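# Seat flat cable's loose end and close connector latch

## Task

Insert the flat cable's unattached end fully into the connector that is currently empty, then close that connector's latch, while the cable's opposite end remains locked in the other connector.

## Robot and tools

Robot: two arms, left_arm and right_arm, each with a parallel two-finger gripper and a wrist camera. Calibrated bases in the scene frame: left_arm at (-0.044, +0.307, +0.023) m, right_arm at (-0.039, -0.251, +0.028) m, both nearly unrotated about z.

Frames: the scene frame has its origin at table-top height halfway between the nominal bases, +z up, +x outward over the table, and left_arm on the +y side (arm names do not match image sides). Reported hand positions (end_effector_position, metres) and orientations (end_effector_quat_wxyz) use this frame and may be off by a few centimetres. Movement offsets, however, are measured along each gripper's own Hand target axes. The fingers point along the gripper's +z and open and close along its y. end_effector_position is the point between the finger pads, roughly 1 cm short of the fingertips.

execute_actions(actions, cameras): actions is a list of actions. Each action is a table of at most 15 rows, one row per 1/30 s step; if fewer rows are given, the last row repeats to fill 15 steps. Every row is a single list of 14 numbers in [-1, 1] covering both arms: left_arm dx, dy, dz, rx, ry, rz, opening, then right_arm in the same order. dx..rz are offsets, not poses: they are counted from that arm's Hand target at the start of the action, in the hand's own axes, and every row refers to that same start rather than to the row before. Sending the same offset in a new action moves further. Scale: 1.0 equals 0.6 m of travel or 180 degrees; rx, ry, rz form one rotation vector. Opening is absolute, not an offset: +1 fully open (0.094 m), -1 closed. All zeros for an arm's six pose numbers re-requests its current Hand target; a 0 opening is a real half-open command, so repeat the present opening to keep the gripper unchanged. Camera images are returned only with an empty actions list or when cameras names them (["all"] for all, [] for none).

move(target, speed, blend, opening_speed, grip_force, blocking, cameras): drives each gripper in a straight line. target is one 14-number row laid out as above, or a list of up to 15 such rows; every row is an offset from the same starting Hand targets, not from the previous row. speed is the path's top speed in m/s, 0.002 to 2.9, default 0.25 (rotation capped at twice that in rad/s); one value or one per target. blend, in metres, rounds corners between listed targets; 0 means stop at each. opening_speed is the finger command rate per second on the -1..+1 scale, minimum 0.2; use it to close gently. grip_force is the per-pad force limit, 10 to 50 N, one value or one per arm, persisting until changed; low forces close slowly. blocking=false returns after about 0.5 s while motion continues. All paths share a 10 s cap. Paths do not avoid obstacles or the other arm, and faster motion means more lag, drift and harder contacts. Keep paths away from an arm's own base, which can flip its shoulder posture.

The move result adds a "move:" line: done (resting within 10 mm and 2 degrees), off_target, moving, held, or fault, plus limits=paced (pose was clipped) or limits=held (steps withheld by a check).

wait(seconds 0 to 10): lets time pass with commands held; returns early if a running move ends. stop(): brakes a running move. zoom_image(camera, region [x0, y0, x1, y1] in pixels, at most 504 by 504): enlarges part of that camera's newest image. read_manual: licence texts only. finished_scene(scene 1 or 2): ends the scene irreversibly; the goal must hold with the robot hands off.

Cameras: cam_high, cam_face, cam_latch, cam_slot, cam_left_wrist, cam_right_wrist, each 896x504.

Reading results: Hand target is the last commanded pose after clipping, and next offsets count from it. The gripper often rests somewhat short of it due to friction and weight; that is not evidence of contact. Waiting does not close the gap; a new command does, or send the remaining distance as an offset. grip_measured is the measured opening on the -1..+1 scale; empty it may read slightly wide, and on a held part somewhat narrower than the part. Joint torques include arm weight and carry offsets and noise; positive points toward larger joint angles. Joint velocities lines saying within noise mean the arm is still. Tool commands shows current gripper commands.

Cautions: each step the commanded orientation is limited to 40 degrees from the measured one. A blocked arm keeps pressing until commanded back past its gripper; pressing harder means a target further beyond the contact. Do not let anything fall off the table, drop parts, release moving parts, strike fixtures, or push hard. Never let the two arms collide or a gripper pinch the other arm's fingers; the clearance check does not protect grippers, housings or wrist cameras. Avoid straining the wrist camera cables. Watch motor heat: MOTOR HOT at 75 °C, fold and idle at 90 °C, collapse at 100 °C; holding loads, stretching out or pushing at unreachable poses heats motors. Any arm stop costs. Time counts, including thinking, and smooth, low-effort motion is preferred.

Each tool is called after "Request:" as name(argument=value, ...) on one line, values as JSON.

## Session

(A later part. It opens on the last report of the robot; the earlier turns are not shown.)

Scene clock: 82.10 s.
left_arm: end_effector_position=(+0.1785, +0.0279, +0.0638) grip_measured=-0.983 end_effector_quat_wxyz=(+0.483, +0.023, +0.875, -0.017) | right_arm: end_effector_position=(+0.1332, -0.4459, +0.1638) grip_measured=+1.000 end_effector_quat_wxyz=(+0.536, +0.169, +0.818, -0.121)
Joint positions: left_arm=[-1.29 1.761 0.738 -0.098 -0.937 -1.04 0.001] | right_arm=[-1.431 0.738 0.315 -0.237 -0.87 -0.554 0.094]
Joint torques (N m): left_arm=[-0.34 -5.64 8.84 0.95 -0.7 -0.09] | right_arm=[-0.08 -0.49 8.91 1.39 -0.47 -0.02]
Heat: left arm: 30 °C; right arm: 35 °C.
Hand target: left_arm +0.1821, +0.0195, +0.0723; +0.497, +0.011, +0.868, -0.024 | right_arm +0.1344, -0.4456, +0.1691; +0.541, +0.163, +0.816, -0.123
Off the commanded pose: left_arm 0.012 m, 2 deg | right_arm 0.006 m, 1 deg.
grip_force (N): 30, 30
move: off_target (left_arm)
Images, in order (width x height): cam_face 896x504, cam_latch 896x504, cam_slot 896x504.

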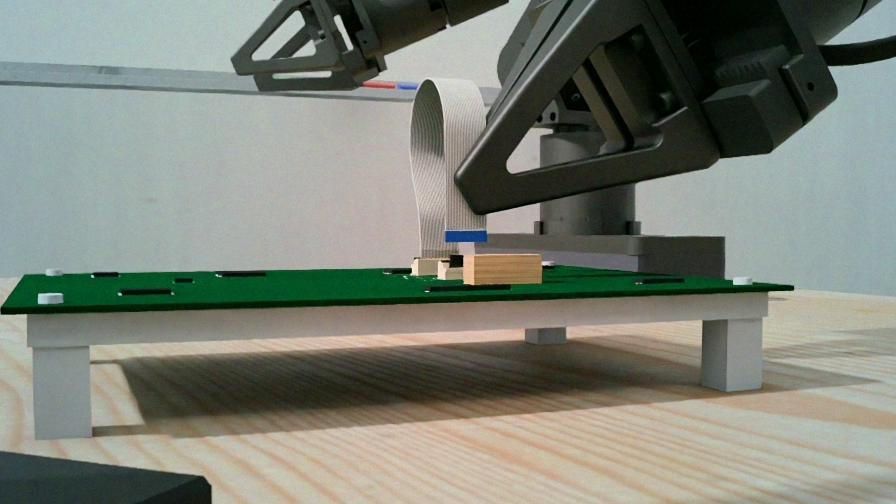

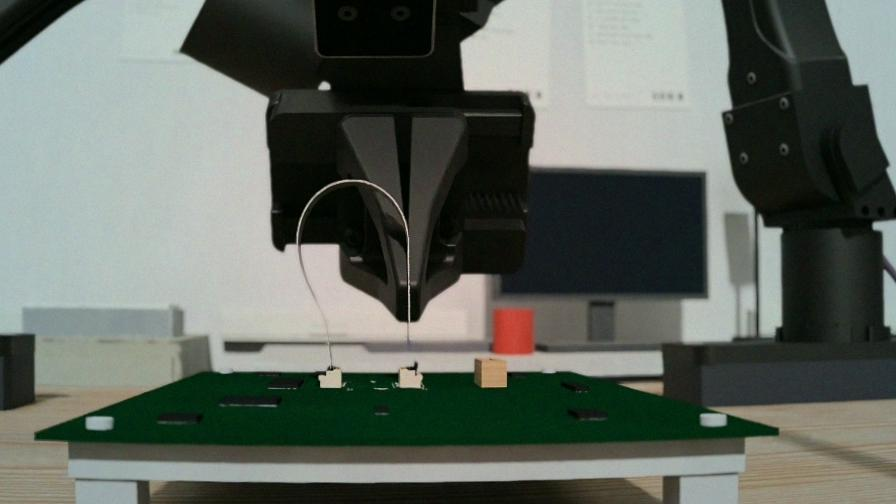

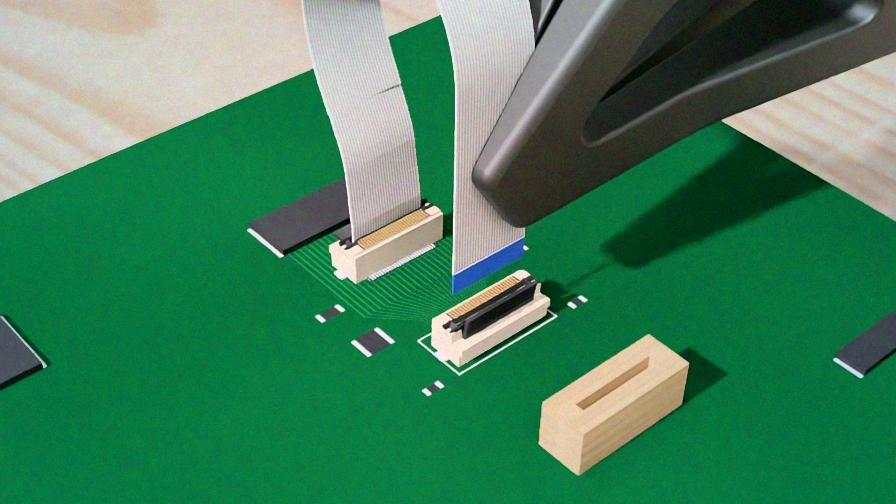

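Request:
move(target=[0.0059,0.0004,0.0031,0,0,0,-1,0,0,0,0,0,0,1], speed=0.03, cameras=["cam_face", "cam_latch", "cam_slot"])

Request:
zoom_image(camera="cam_latch", region=[380, 310, 460, 400])

Request:
zoom_image(camera="cam_slot", region=[420, 240, 570, 380])

Request:
zoom_image(camera="cam_face", region=[400, 220, 520, 300])

Scene clock: 86.50 s.
left_arm: end_effector_position=(+0.1784, +0.0285, +0.0604) grip_measured=-0.983 end_effector_quat_wxyz=(+0.482, +0.024, +0.876, -0.013) | right_arm: end_effector_position=(+0.1332, -0.4459, +0.1638) grip_measured=+1.000 end_effector_quat_wxyz=(+0.536, +0.169, +0.818, -0.121)
Joint positions: left_arm=[-1.29 1.773 0.738 -0.095 -0.938 -1.042 0.001] | right_arm=[-1.431 0.738 0.315 -0.237 -0.87 -0.554 0.094]
Joint torques (N m): left_arm=[-0.4 -5.81 8.23 1.06 -0.7 -0.11] | right_arm=[-0.13 -0.49 8.9 1.38 -0.48 0.01]
Heat: left arm: 30 °C; right arm: 35 °C.
Hand target: left_arm +0.1819, +0.0196, +0.0682; +0.496, +0.011, +0.868, -0.024 | right_arm +0.1344, -0.4456, +0.1691; +0.541, +0.163, +0.816, -0.123
Off the commanded pose: left_arm 0.012 m, 3 deg | right_arm 0.006 m, 1 deg.
grip_force (N): 30, 30
move: off_target (left_arm)
Images, in order (width x height): cam_face 896x504, cam_latch 896x504, cam_slot 896x504.

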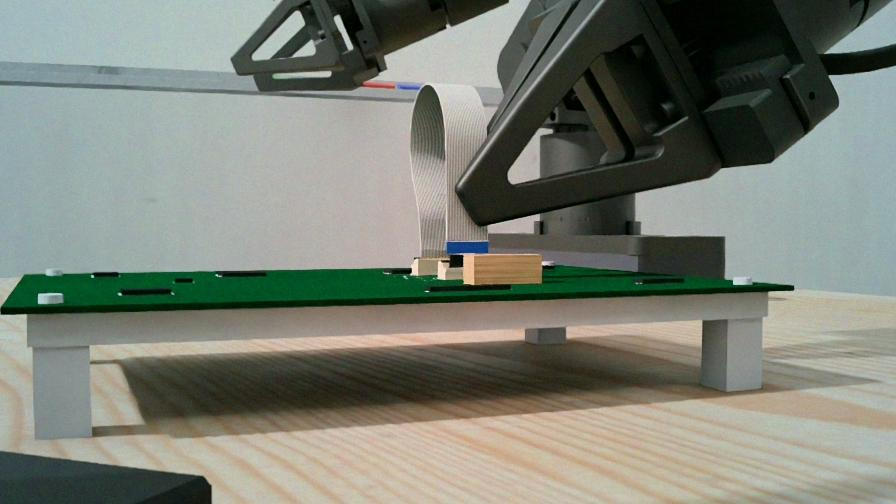

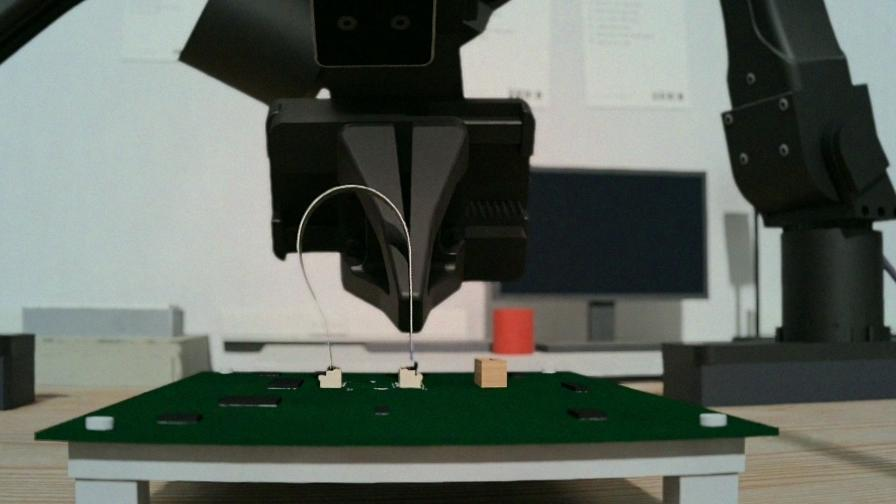

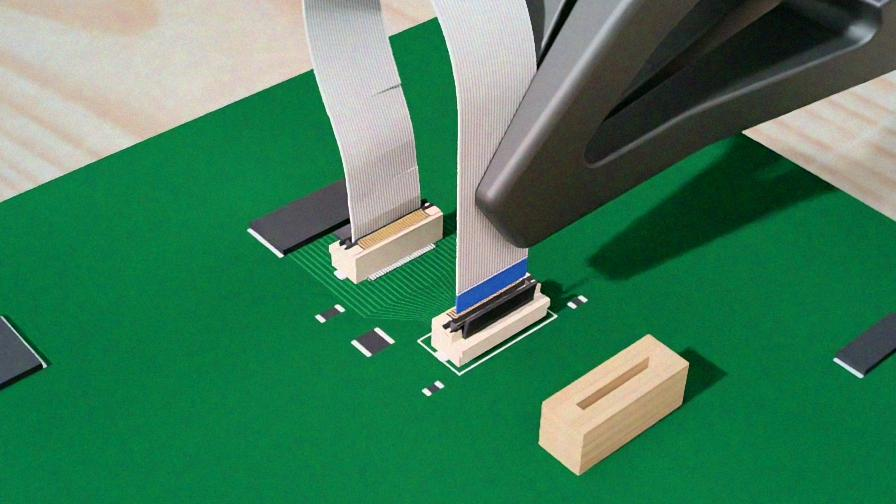

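Scaled by 5.600 from the camera's 896x504 image, which has a finer 1280x720 frame.

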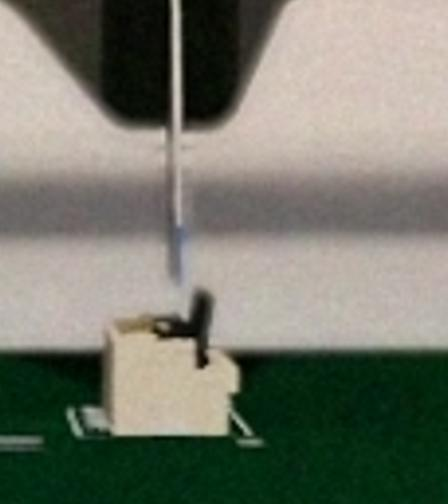

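Scaled by 3.360 from the camera's 896x504 image, which has a finer 1280x720 frame.

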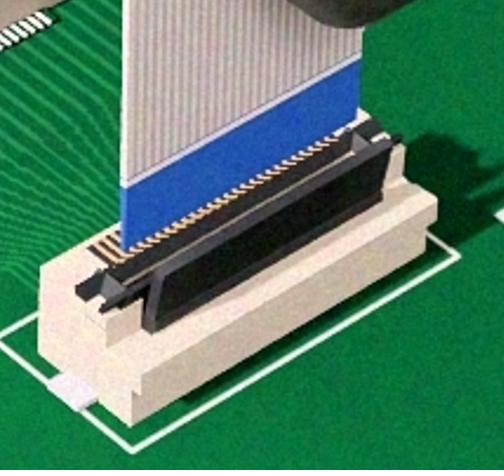

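Scaled by 4.200 from the camera's 896x504 image, which has a finer 1280x720 frame.

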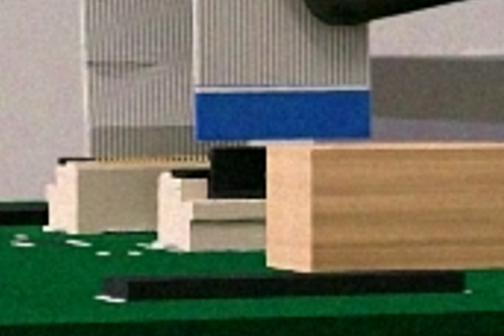

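Request:
move(target=[0.0005,-0.0017,-0.0006,0,0,0,-1,0,0,0,0,0,0,1], speed=0.03, cameras=["cam_face", "cam_latch", "cam_slot"])

Request:
zoom_image(camera="cam_latch", region=[380, 310, 460, 400])

Request:
zoom_image(camera="cam_slot", region=[420, 240, 570, 380])

Request:
zoom_image(camera="cam_face", region=[400, 220, 520, 300])

Scene clock: 90.73 s.
left_arm: end_effector_position=(+0.1779, +0.0279, +0.0605) grip_measured=-0.983 end_effector_quat_wxyz=(+0.482, +0.023, +0.876, -0.015) | right_arm: end_effector_position=(+0.1332, -0.4459, +0.1638) grip_measured=+1.000 end_effector_quat_wxyz=(+0.536, +0.169, +0.818, -0.121)
Joint positions: left_arm=[-1.292 1.773 0.738 -0.094 -0.939 -1.046 0.001] | right_arm=[-1.431 0.738 0.315 -0.237 -0.87 -0.554 0.094]
Joint torques (N m): left_arm=[-0.46 -5.52 8.62 1.01 -0.74 -0.11] | right_arm=[-0.09 -0.49 8.9 1.37 -0.47 -0.02]
Heat: left arm: 30 °C; right arm: 35 °C.
Hand target: left_arm +0.1815, +0.0187, +0.0682; +0.496, +0.011, +0.868, -0.024 | right_arm +0.1344, -0.4456, +0.1691; +0.541, +0.163, +0.816, -0.123
Off the commanded pose: left_arm 0.013 m, 3 deg | right_arm 0.006 m, 1 deg.
grip_force (N): 30, 30
move: off_target (left_arm)
Images, in order (width x height): cam_face 896x504, cam_latch 896x504, cam_slot 896x504.

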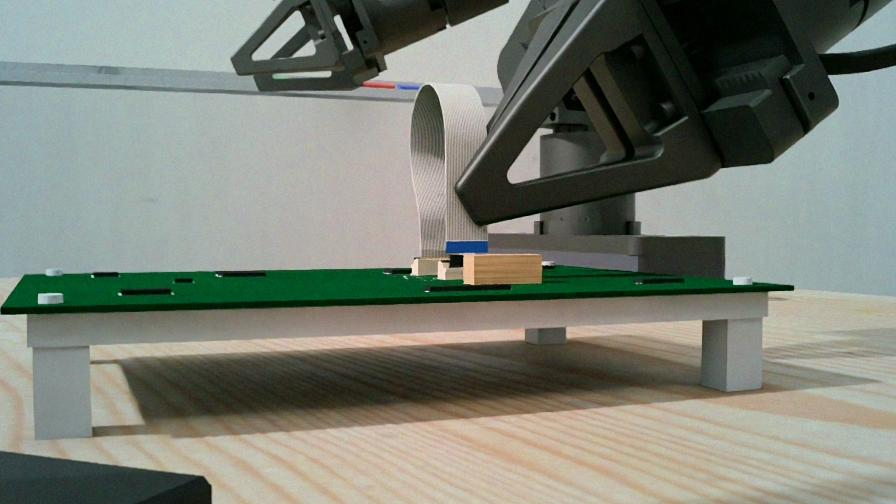

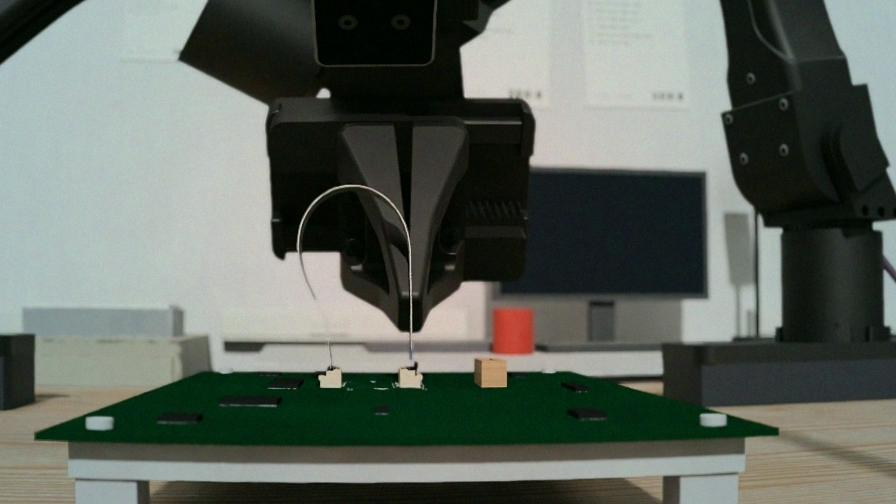

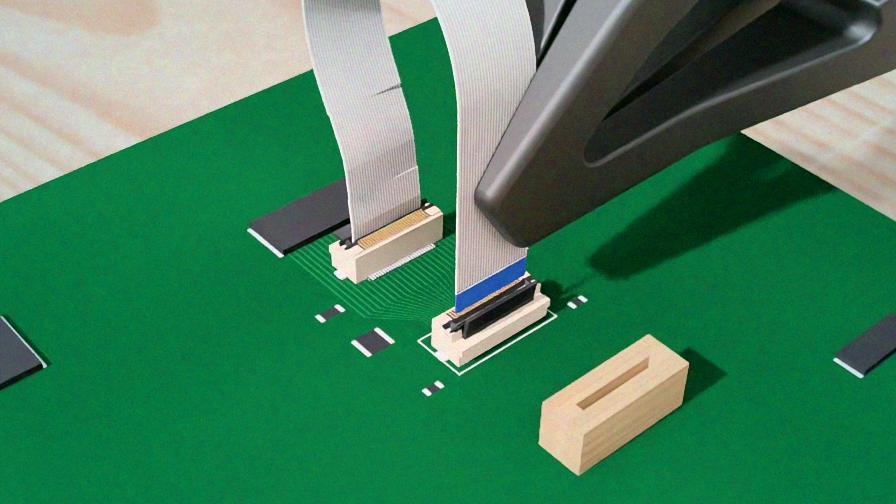

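Scaled by 5.600 from the camera's 896x504 image, which has a finer 1280x720 frame.

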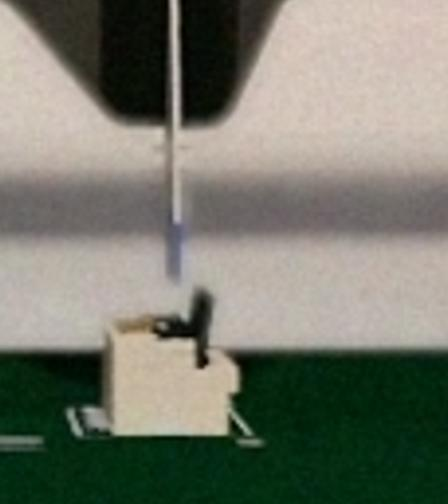

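Scaled by 3.360 from the camera's 896x504 image, which has a finer 1280x720 frame.

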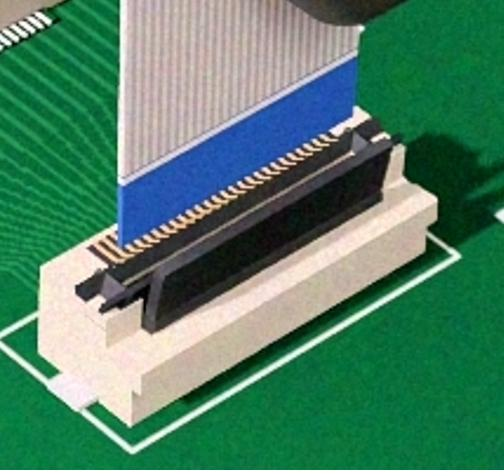

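Scaled by 4.200 from the camera's 896x504 image, which has a finer 1280x720 frame.

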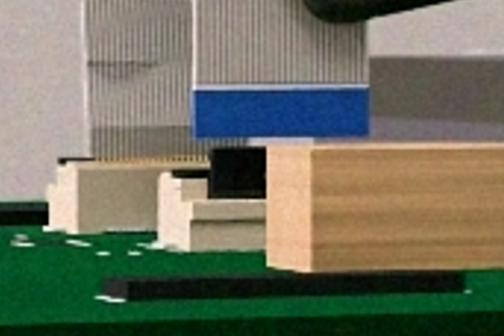

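Request:
move(target=[0.0006,-0.0018,-0.0010,0,0,0,-1,0,0,0,0,0,0,1], speed=0.03, cameras=["cam_face", "cam_latch", "cam_slot"])

Request:
zoom_image(camera="cam_latch", region=[380, 310, 460, 400])

Request:
zoom_image(camera="cam_slot", region=[420, 240, 570, 380])

Request:
zoom_image(camera="cam_face", region=[400, 220, 520, 300])

Scene clock: 93.90 s.
left_arm: end_effector_position=(+0.1770, +0.0279, +0.0590) grip_measured=-0.983 end_effector_quat_wxyz=(+0.483, +0.023, +0.875, -0.014) | right_arm: end_effector_position=(+0.1332, -0.4459, +0.1638) grip_measured=+1.000 end_effector_quat_wxyz=(+0.536, +0.169, +0.818, -0.121)
Joint positions: left_arm=[-1.296 1.779 0.738 -0.094 -0.941 -1.051 0.001] | right_arm=[-1.431 0.738 0.315 -0.237 -0.87 -0.554 0.094]
Joint torques (N m): left_arm=[-0.46 -5.78 9.06 0.94 -0.71 -0.07] | right_arm=[-0.1 -0.47 8.94 1.38 -0.47 -0.01]
Heat: left arm: 30 °C; right arm: 35 °C.
Hand target: left_arm +0.1807, +0.0176, +0.0682; +0.496, +0.011, +0.868, -0.024 | right_arm +0.1344, -0.4456, +0.1691; +0.541, +0.163, +0.816, -0.123
Off the commanded pose: left_arm 0.014 m, 3 deg | right_arm 0.006 m, 1 deg.
grip_force (N): 30, 30
move: off_target (left_arm)
Images, in order (width x height): cam_face 896x504, cam_latch 896x504, cam_slot 896x504.

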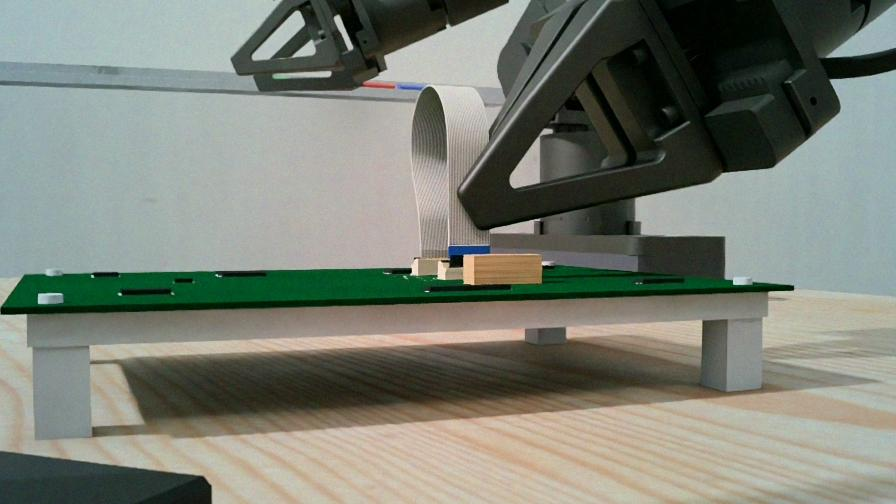

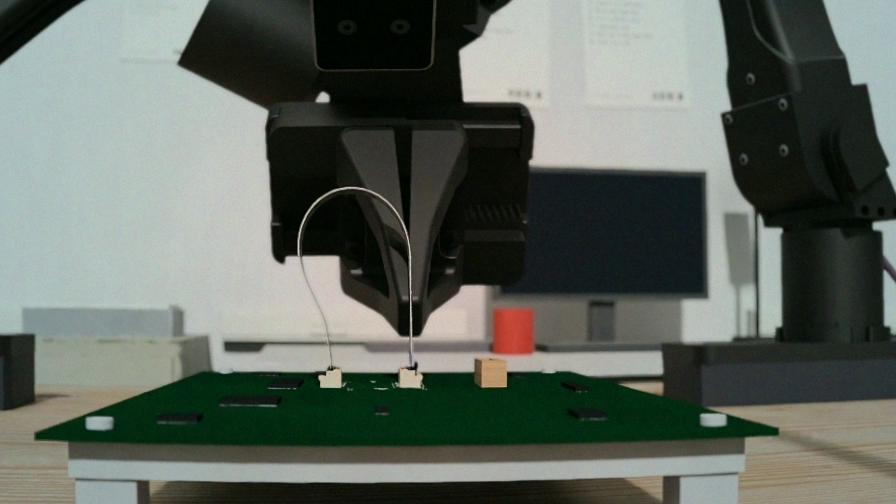

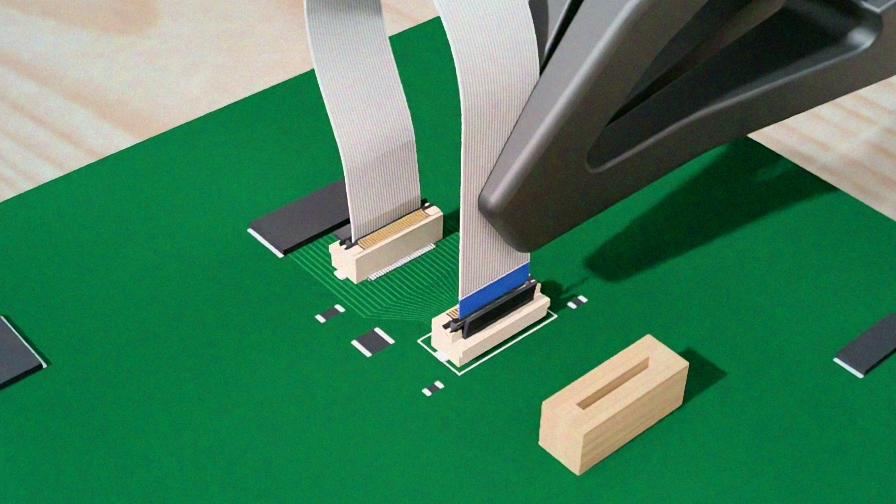

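Scaled by 5.600 from the camera's 896x504 image, which has a finer 1280x720 frame.

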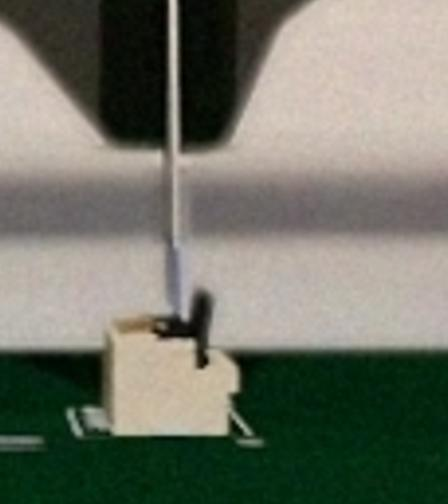

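Scaled by 3.360 from the camera's 896x504 image, which has a finer 1280x720 frame.

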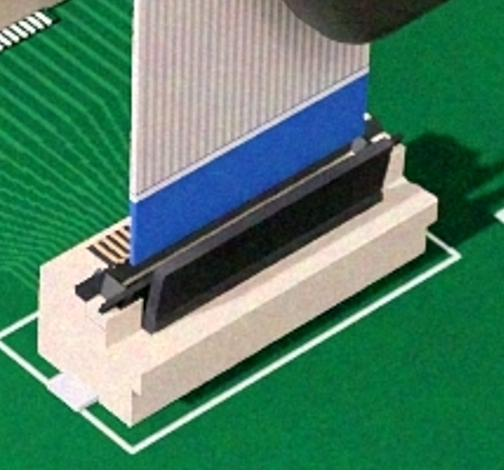

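Scaled by 4.200 from the camera's 896x504 image, which has a finer 1280x720 frame.

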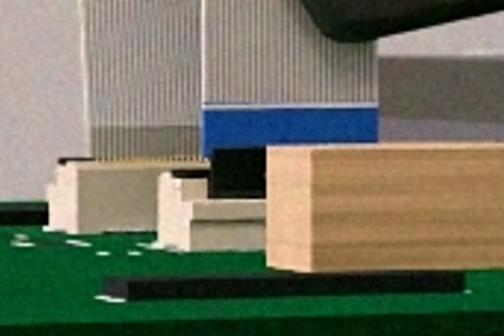

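Request:
move(target=[-0.0006,-0.0027,0.0002,0,0,0,-1,0,0,0,0,0,0,1], speed=0.03, cameras=["cam_face", "cam_latch", "cam_slot"])

Request:
zoom_image(camera="cam_latch", region=[380, 310, 460, 400])

Request:
zoom_image(camera="cam_slot", region=[420, 240, 570, 380])

Request:
zoom_image(camera="cam_face", region=[400, 220, 520, 300])

Scene clock: 97.33 s.
left_arm: end_effector_position=(+0.1779, +0.0246, +0.0604) grip_measured=-0.983 end_effector_quat_wxyz=(+0.483, +0.021, +0.875, -0.017) | right_arm: end_effector_position=(+0.1332, -0.4459, +0.1638) grip_measured=+1.000 end_effector_quat_wxyz=(+0.536, +0.169, +0.818, -0.121)
Joint positions: left_arm=[-1.296 1.784 0.749 -0.094 -0.942 -1.052 0.001] | right_arm=[-1.431 0.738 0.315 -0.237 -0.87 -0.554 0.094]
Joint torques (N m): left_arm=[-0.54 -5.82 8.79 0.92 -0.71 -0.11] | right_arm=[-0.1 -0.5 8.98 1.38 -0.47 0]
Heat: left arm: 30 °C; right arm: 35 °C.
Hand target: left_arm +0.1809, +0.0159, +0.0686; +0.497, +0.011, +0.868, -0.024 | right_arm +0.1344, -0.4456, +0.1691; +0.541, +0.163, +0.816, -0.123
Off the commanded pose: left_arm 0.012 m, 2 deg | right_arm 0.006 m, 1 deg.
grip_force (N): 30, 30
move: off_target (left_arm)
Images, in order (width x height): cam_face 896x504, cam_latch 896x504, cam_slot 896x504.

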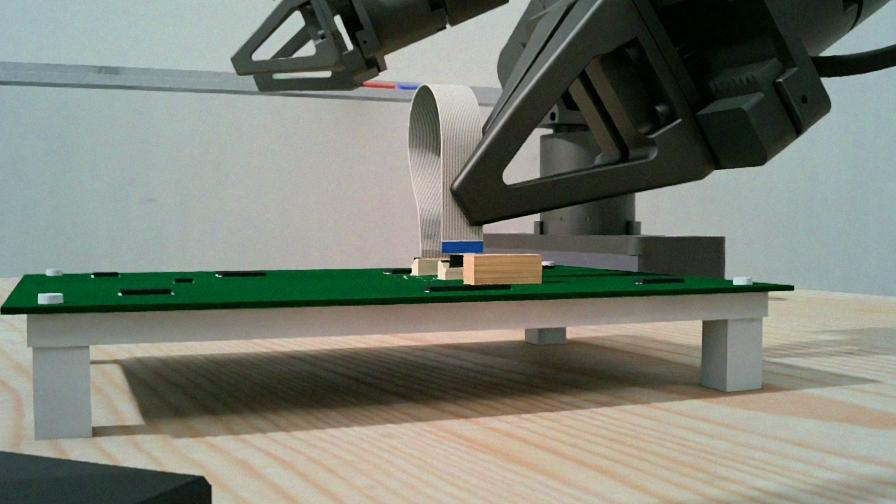

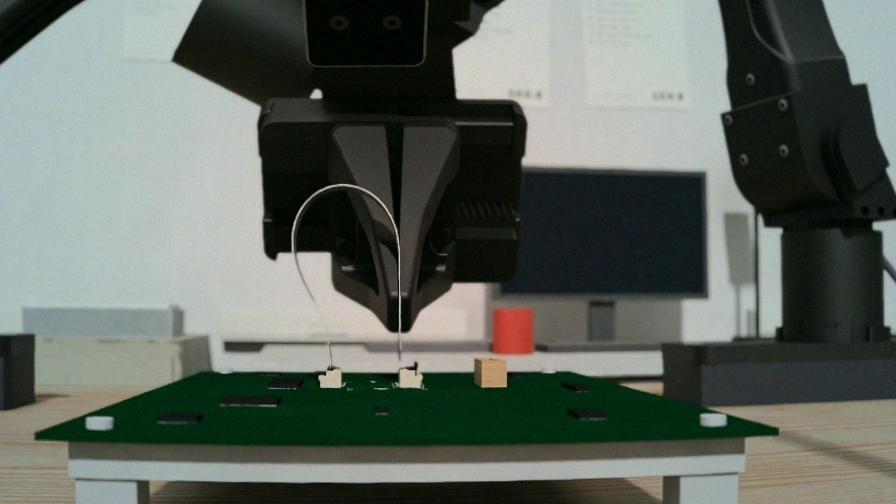

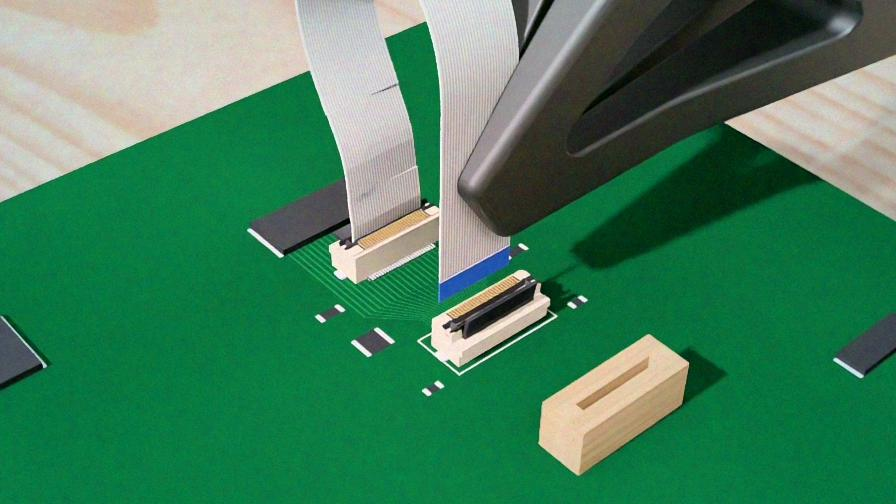

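Scaled by 5.600 from the camera's 896x504 image, which has a finer 1280x720 frame.

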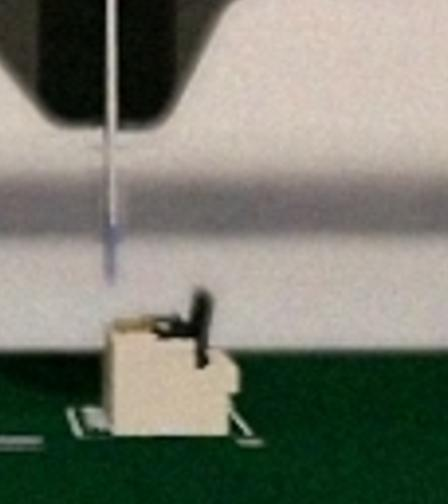

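Scaled by 3.360 from the camera's 896x504 image, which has a finer 1280x720 frame.

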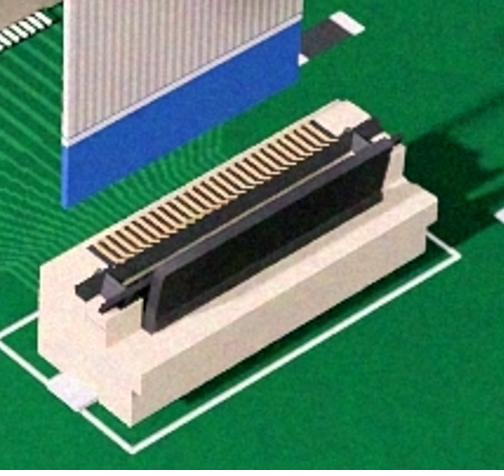

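Scaled by 4.200 from the camera's 896x504 image, which has a finer 1280x720 frame.

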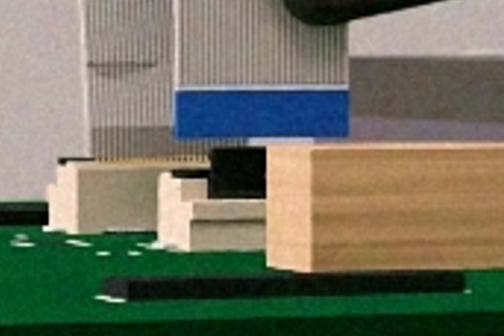

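Request:
move(target=[0.0006,0.0050,-0.0013,0,0,0,-1,0,0,0,0,0,0,1], speed=0.03, cameras=["cam_face", "cam_latch", "cam_slot"])

Request:
zoom_image(camera="cam_latch", region=[380, 310, 460, 400])

Request:
zoom_image(camera="cam_slot", region=[420, 240, 570, 380])

Request:
zoom_image(camera="cam_face", region=[400, 220, 520, 300])

Scene clock: 101.03 s.
left_arm: end_effector_position=(+0.1779, +0.0246, +0.0604) grip_measured=-0.983 end_effector_quat_wxyz=(+0.483, +0.021, +0.875, -0.017) | right_arm: end_effector_position=(+0.1332, -0.4459, +0.1638) grip_measured=+1.000 end_effector_quat_wxyz=(+0.536, +0.169, +0.818, -0.121)
Joint positions: left_arm=[-1.296 1.784 0.749 -0.094 -0.942 -1.052 0.001] | right_arm=[-1.431 0.738 0.315 -0.237 -0.87 -0.554 0.094]
Joint torques (N m): left_arm=[-0.47 -6.52 7.54 0.95 -0.7 -0.11] | right_arm=[-0.06 -0.51 8.87 1.38 -0.47 -0.01]
Heat: left arm: 30 °C; right arm: 35 °C.
Hand target: left_arm +0.1802, +0.0190, +0.0686; +0.497, +0.011, +0.868, -0.024 | right_arm +0.1344, -0.4456, +0.1691; +0.541, +0.163, +0.816, -0.123
Off the commanded pose: left_arm 0.010 m, 2 deg | right_arm 0.006 m, 1 deg.
grip_force (N): 30, 30
move: done
Images, in order (width x height): cam_face 896x504, cam_latch 896x504, cam_slot 896x504.

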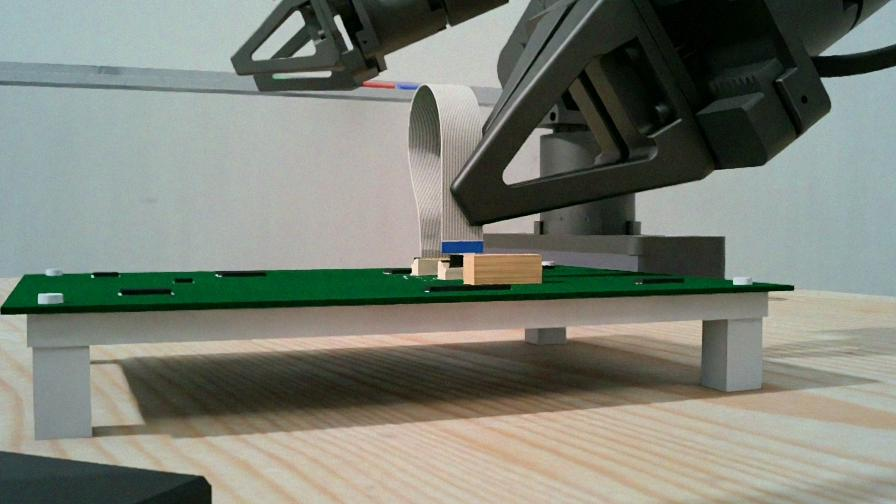

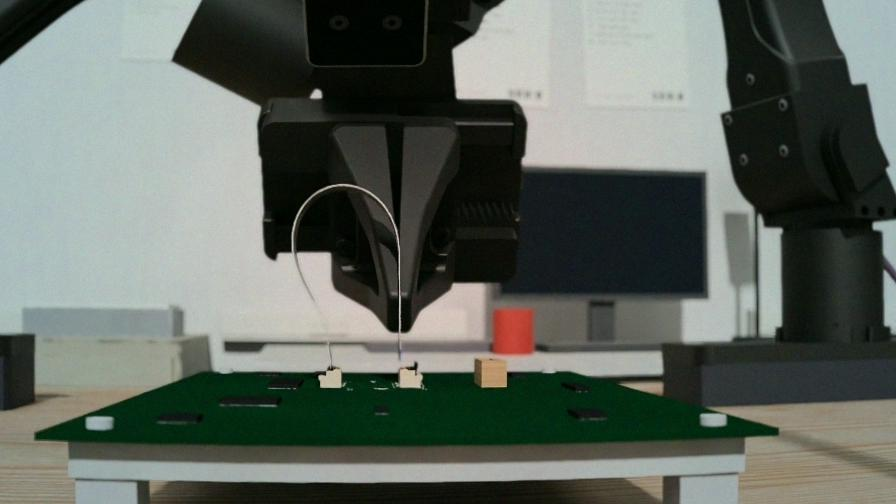

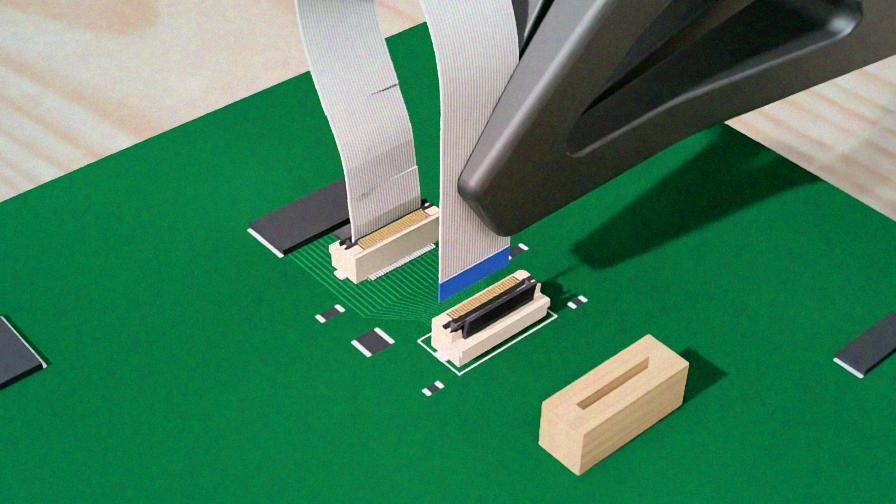

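Scaled by 5.600 from the camera's 896x504 image, which has a finer 1280x720 frame.

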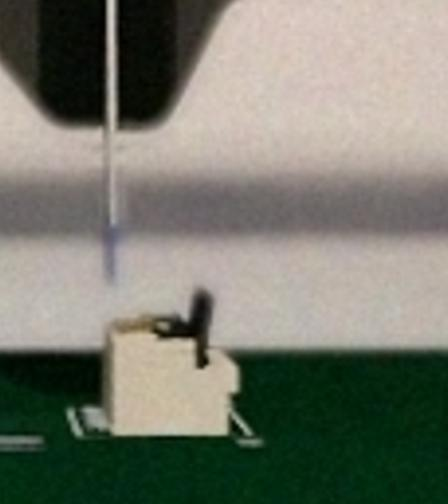

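Scaled by 3.360 from the camera's 896x504 image, which has a finer 1280x720 frame.

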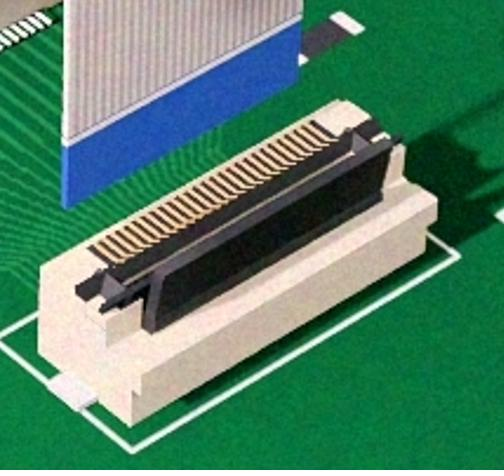

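Scaled by 4.200 from the camera's 896x504 image, which has a finer 1280x720 frame.

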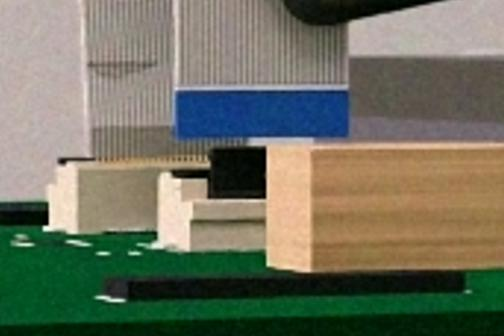

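Request:
move(target=[0.0008,0.0067,-0.0016,0,0,0,-1,0,0,0,0,0,0,1], speed=0.03)

Scene clock: 106.40 s.
left_arm: end_effector_position=(+0.1779, +0.0246, +0.0604) grip_measured=-0.983 end_effector_quat_wxyz=(+0.483, +0.021, +0.875, -0.017) | right_arm: end_effector_position=(+0.1332, -0.4459, +0.1638) grip_measured=+1.000 end_effector_quat_wxyz=(+0.536, +0.169, +0.818, -0.121)
Joint positions: left_arm=[-1.296 1.784 0.749 -0.094 -0.942 -1.052 0.001] | right_arm=[-1.431 0.738 0.315 -0.237 -0.87 -0.554 0.094]
Joint torques (N m): left_arm=[-0.46 -7.47 5.83 1 -0.72 -0.1] | right_arm=[-0.1 -0.5 8.98 1.38 -0.47 -0.01]
Heat: left arm: 30 °C; right arm: 35 °C.
Hand target: left_arm +0.1793, +0.0230, +0.0685; +0.497, +0.011, +0.868, -0.024 | right_arm +0.1344, -0.4456, +0.1691; +0.541, +0.163, +0.816, -0.123
Off the commanded pose: left_arm 0.008 m, 2 deg | right_arm 0.006 m, 1 deg.
grip_force (N): 30, 30
move: done

Request:
move(target=[0.0003,0.0025,-0.0006,0,0,0,-1,0,0,0,0,0,0,1], speed=0.03)

Scene clock: 107.63 s.
left_arm: end_effector_position=(+0.1779, +0.0246, +0.0604) grip_measured=-0.983 end_effector_quat_wxyz=(+0.483, +0.021, +0.875, -0.017) | right_arm: end_effector_position=(+0.1332, -0.4459, +0.1638) grip_measured=+1.000 end_effector_quat_wxyz=(+0.536, +0.169, +0.818, -0.121)
Joint positions: left_arm=[-1.296 1.784 0.749 -0.094 -0.942 -1.052 0.001] | right_arm=[-1.431 0.738 0.315 -0.237 -0.87 -0.554 0.094]
Joint torques (N m): left_arm=[-0.39 -7.87 5.27 1.01 -0.7 -0.11] | right_arm=[-0.06 -0.51 8.91 1.37 -0.47 -0.01]
Heat: left arm: 30 °C; right arm: 35 °C.
Hand target: left_arm +0.1790, +0.0245, +0.0685; +0.497, +0.011, +0.868, -0.024 | right_arm +0.1344, -0.4456, +0.1691; +0.541, +0.163, +0.816, -0.123
Off the commanded pose: left_arm 0.008 m, 2 deg | right_arm 0.006 m, 1 deg.
grip_force (N): 30, 30
move: done

Request:
move(target=[0.0003,0.0025,-0.0003,0,0,0,-1,0,0,0,0,0,0,1], speed=0.03)

Scene clock: 108.60 s.
left_arm: end_effector_position=(+0.1779, +0.0246, +0.0604) grip_measured=-0.983 end_effector_quat_wxyz=(+0.483, +0.021, +0.875, -0.017) | right_arm: end_effector_position=(+0.1332, -0.4459, +0.1638) grip_measured=+1.000 end_effector_quat_wxyz=(+0.536, +0.169, +0.818, -0.121)
Joint positions: left_arm=[-1.296 1.784 0.749 -0.094 -0.942 -1.052 0.001] | right_arm=[-1.431 0.738 0.315 -0.237 -0.87 -0.554 0.094]
Joint torques (N m): left_arm=[-0.38 -8.18 4.74 1.07 -0.7 -0.1] | right_arm=[-0.1 -0.49 8.88 1.39 -0.47 -0.01]
Heat: left arm: 30 °C; right arm: 35 °C.
Hand target: left_arm +0.1788, +0.0261, +0.0684; +0.497, +0.011, +0.868, -0.024 | right_arm +0.1344, -0.4456, +0.1691; +0.541, +0.163, +0.816, -0.123
Off the commanded pose: left_arm 0.008 m, 2 deg | right_arm 0.006 m, 1 deg.
grip_force (N): 30, 30
move: done

Request:
move(target=[0.0003,0.0025,-0.0003,0,0,0,-1,0,0,0,0,0,0,1], speed=0.03)

Request:
move(target=[0.0002,0.0017,-0.0002,0,0,0,-1,0,0,0,0,0,0,1], speed=0.03)

Scene clock: 109.83 s.
left_arm: end_effector_position=(+0.1773, +0.0269, +0.0587) grip_measured=-0.983 end_effector_quat_wxyz=(+0.483, +0.023, +0.875, -0.014) | right_arm: end_effector_position=(+0.1332, -0.4459, +0.1638) grip_measured=+1.000 end_effector_quat_wxyz=(+0.536, +0.169, +0.818, -0.121)
Joint positions: left_arm=[-1.296 1.784 0.741 -0.093 -0.942 -1.052 0.001] | right_arm=[-1.431 0.738 0.315 -0.237 -0.87 -0.554 0.094]
Joint torques (N m): left_arm=[-0.32 -8.5 4.74 1.05 -0.69 -0.09] | right_arm=[-0.1 -0.46 8.9 1.37 -0.47 0]
Heat: left arm: 30 °C; right arm: 35 °C.
Hand target: left_arm +0.1786, +0.0276, +0.0683; +0.497, +0.011, +0.868, -0.024 | right_arm +0.1344, -0.4456, +0.1691; +0.541, +0.163, +0.816, -0.123
Off the commanded pose: left_arm 0.010 m, 3 deg | right_arm 0.006 m, 1 deg.
grip_force (N): 30, 30
move: off_target (left_arm)

Scene clock: 110.53 s.
left_arm: end_effector_position=(+0.1774, +0.0266, +0.0588) grip_measured=-0.983 end_effector_quat_wxyz=(+0.483, +0.022, +0.875, -0.015) | right_arm: end_effector_position=(+0.1332, -0.4459, +0.1638) grip_measured=+1.000 end_effector_quat_wxyz=(+0.536, +0.169, +0.818, -0.121)
Joint positions: left_arm=[-1.296 1.784 0.741 -0.091 -0.942 -1.052 0.001] | right_arm=[-1.431 0.738 0.315 -0.237 -0.87 -0.554 0.094]
Joint torques (N m): left_arm=[-0.32 -8.73 4.34 1.04 -0.7 -0.06] | right_arm=[-0.09 -0.46 8.94 1.37 -0.47 0]
Heat: left arm: 30 °C; right arm: 35 °C.
Hand target: left_arm +0.1785, +0.0286, +0.0682; +0.497, +0.011, +0.868, -0.024 | right_arm +0.1344, -0.4456, +0.1691; +0.541, +0.163, +0.816, -0.123
Off the commanded pose: left_arm 0.010 m, 2 deg | right_arm 0.006 m, 1 deg.
grip_force (N): 30, 30
move: done

Very close to the target estimate (.1772, .0270, .0590). Look.

Request:
wait(seconds=0.1, cameras=["cam_face", "cam_latch", "cam_slot"])

Request:
zoom_image(camera="cam_latch", region=[380, 310, 460, 400])

Request:
zoom_image(camera="cam_slot", region=[420, 240, 570, 380])

Request:
zoom_image(camera="cam_face", region=[400, 220, 520, 300])

Scene clock: 111.27 s.
left_arm: end_effector_position=(+0.1774, +0.0266, +0.0588) grip_measured=-0.983 end_effector_quat_wxyz=(+0.483, +0.022, +0.875, -0.015) | right_arm: end_effector_position=(+0.1332, -0.4459, +0.1638) grip_measured=+1.000 end_effector_quat_wxyz=(+0.536, +0.169, +0.818, -0.121)
Joint positions: left_arm=[-1.296 1.784 0.741 -0.091 -0.942 -1.052 0.001] | right_arm=[-1.431 0.738 0.315 -0.237 -0.87 -0.554 0.094]
Joint torques (N m): left_arm=[-0.34 -8.77 4.33 1.05 -0.7 -0.09] | right_arm=[-0.17 -0.44 8.94 1.38 -0.47 -0.02]
Heat: left arm: 30 °C; right arm: 35 °C.
Hand target: left_arm +0.1785, +0.0286, +0.0682; +0.497, +0.011, +0.868, -0.024 | right_arm +0.1344, -0.4456, +0.1691; +0.541, +0.163, +0.816, -0.123
Tool commands: left_gripper/opening=-1.0 right_gripper/opening=+1.0
Off the commanded pose: left_arm 0.010 m, 2 deg | right_arm 0.006 m, 1 deg.
grip_force (N): 30, 30
wait: 0.10 s; at rest from the start
Images, in order (width x height): cam_face 896x504, cam_latch 896x504, cam_slot 896x504.

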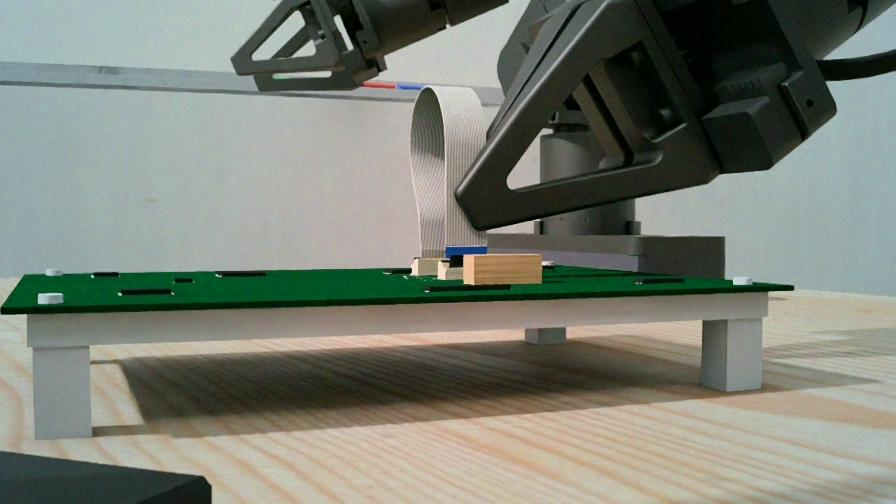

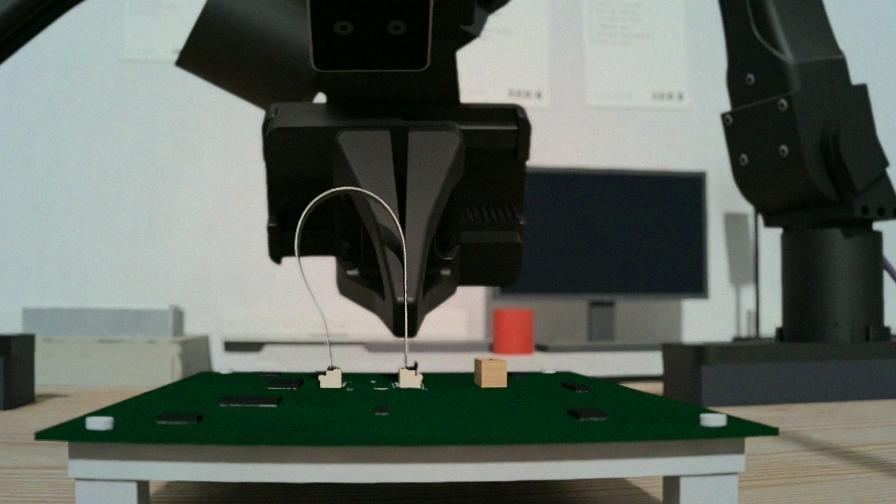

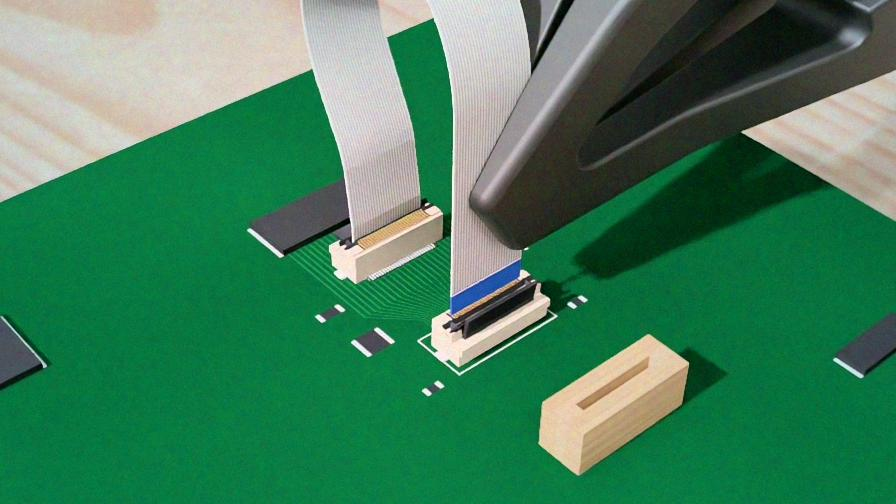

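Scaled by 5.600 from the camera's 896x504 image, which has a finer 1280x720 frame.

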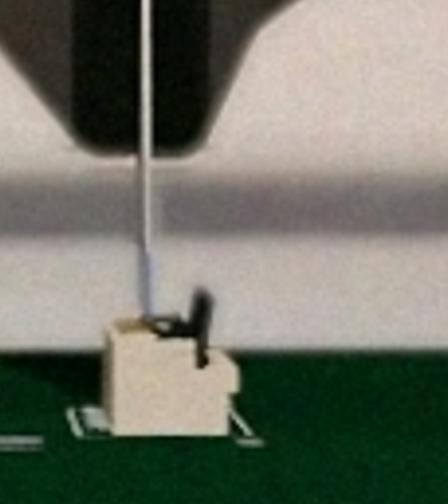

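Scaled by 3.360 from the camera's 896x504 image, which has a finer 1280x720 frame.

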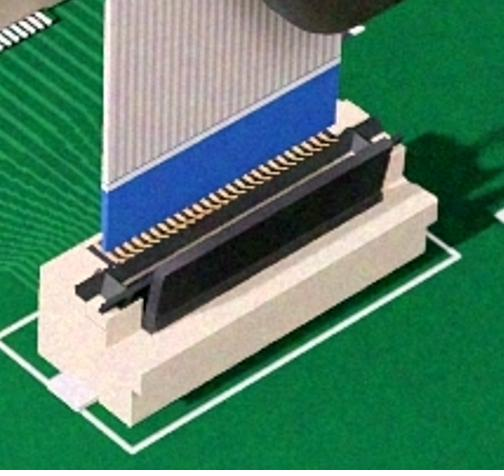

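Scaled by 4.200 from the camera's 896x504 image, which has a finer 1280x720 frame.

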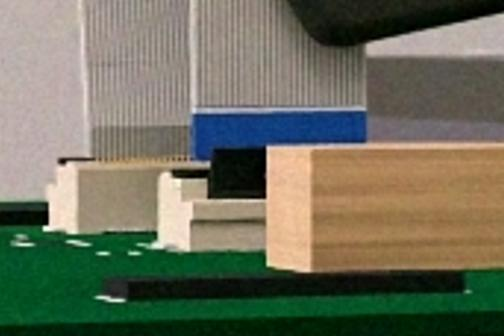

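Request:
move(target=[0.0002,0.0013,-0.0001,0,0,0,-1,0,0,0,0,0,0,1], speed=0.03)

Scene clock: 113.97 s.
left_arm: end_effector_position=(+0.1772, +0.0284, +0.0577) grip_measured=-0.983 end_effector_quat_wxyz=(+0.484, +0.022, +0.875, -0.013) | right_arm: end_effector_position=(+0.1332, -0.4459, +0.1638) grip_measured=+1.000 end_effector_quat_wxyz=(+0.536, +0.169, +0.818, -0.121)
Joint positions: left_arm=[-1.296 1.784 0.735 -0.086 -0.944 -1.052 0.001] | right_arm=[-1.431 0.738 0.315 -0.237 -0.87 -0.554 0.094]
Joint torques (N m): left_arm=[-0.25 -8.91 4.62 1.02 -0.65 -0.06] | right_arm=[-0.12 -0.5 8.92 1.38 -0.48 -0.01]
Heat: left arm: 30 °C; right arm: 35 °C.
Hand target: left_arm +0.1784, +0.0293, +0.0682; +0.497, +0.011, +0.868, -0.024 | right_arm +0.1344, -0.4456, +0.1691; +0.541, +0.163, +0.816, -0.123
Off the commanded pose: left_arm 0.011 m, 2 deg | right_arm 0.006 m, 1 deg.
grip_force (N): 30, 30
move: off_target (left_arm)


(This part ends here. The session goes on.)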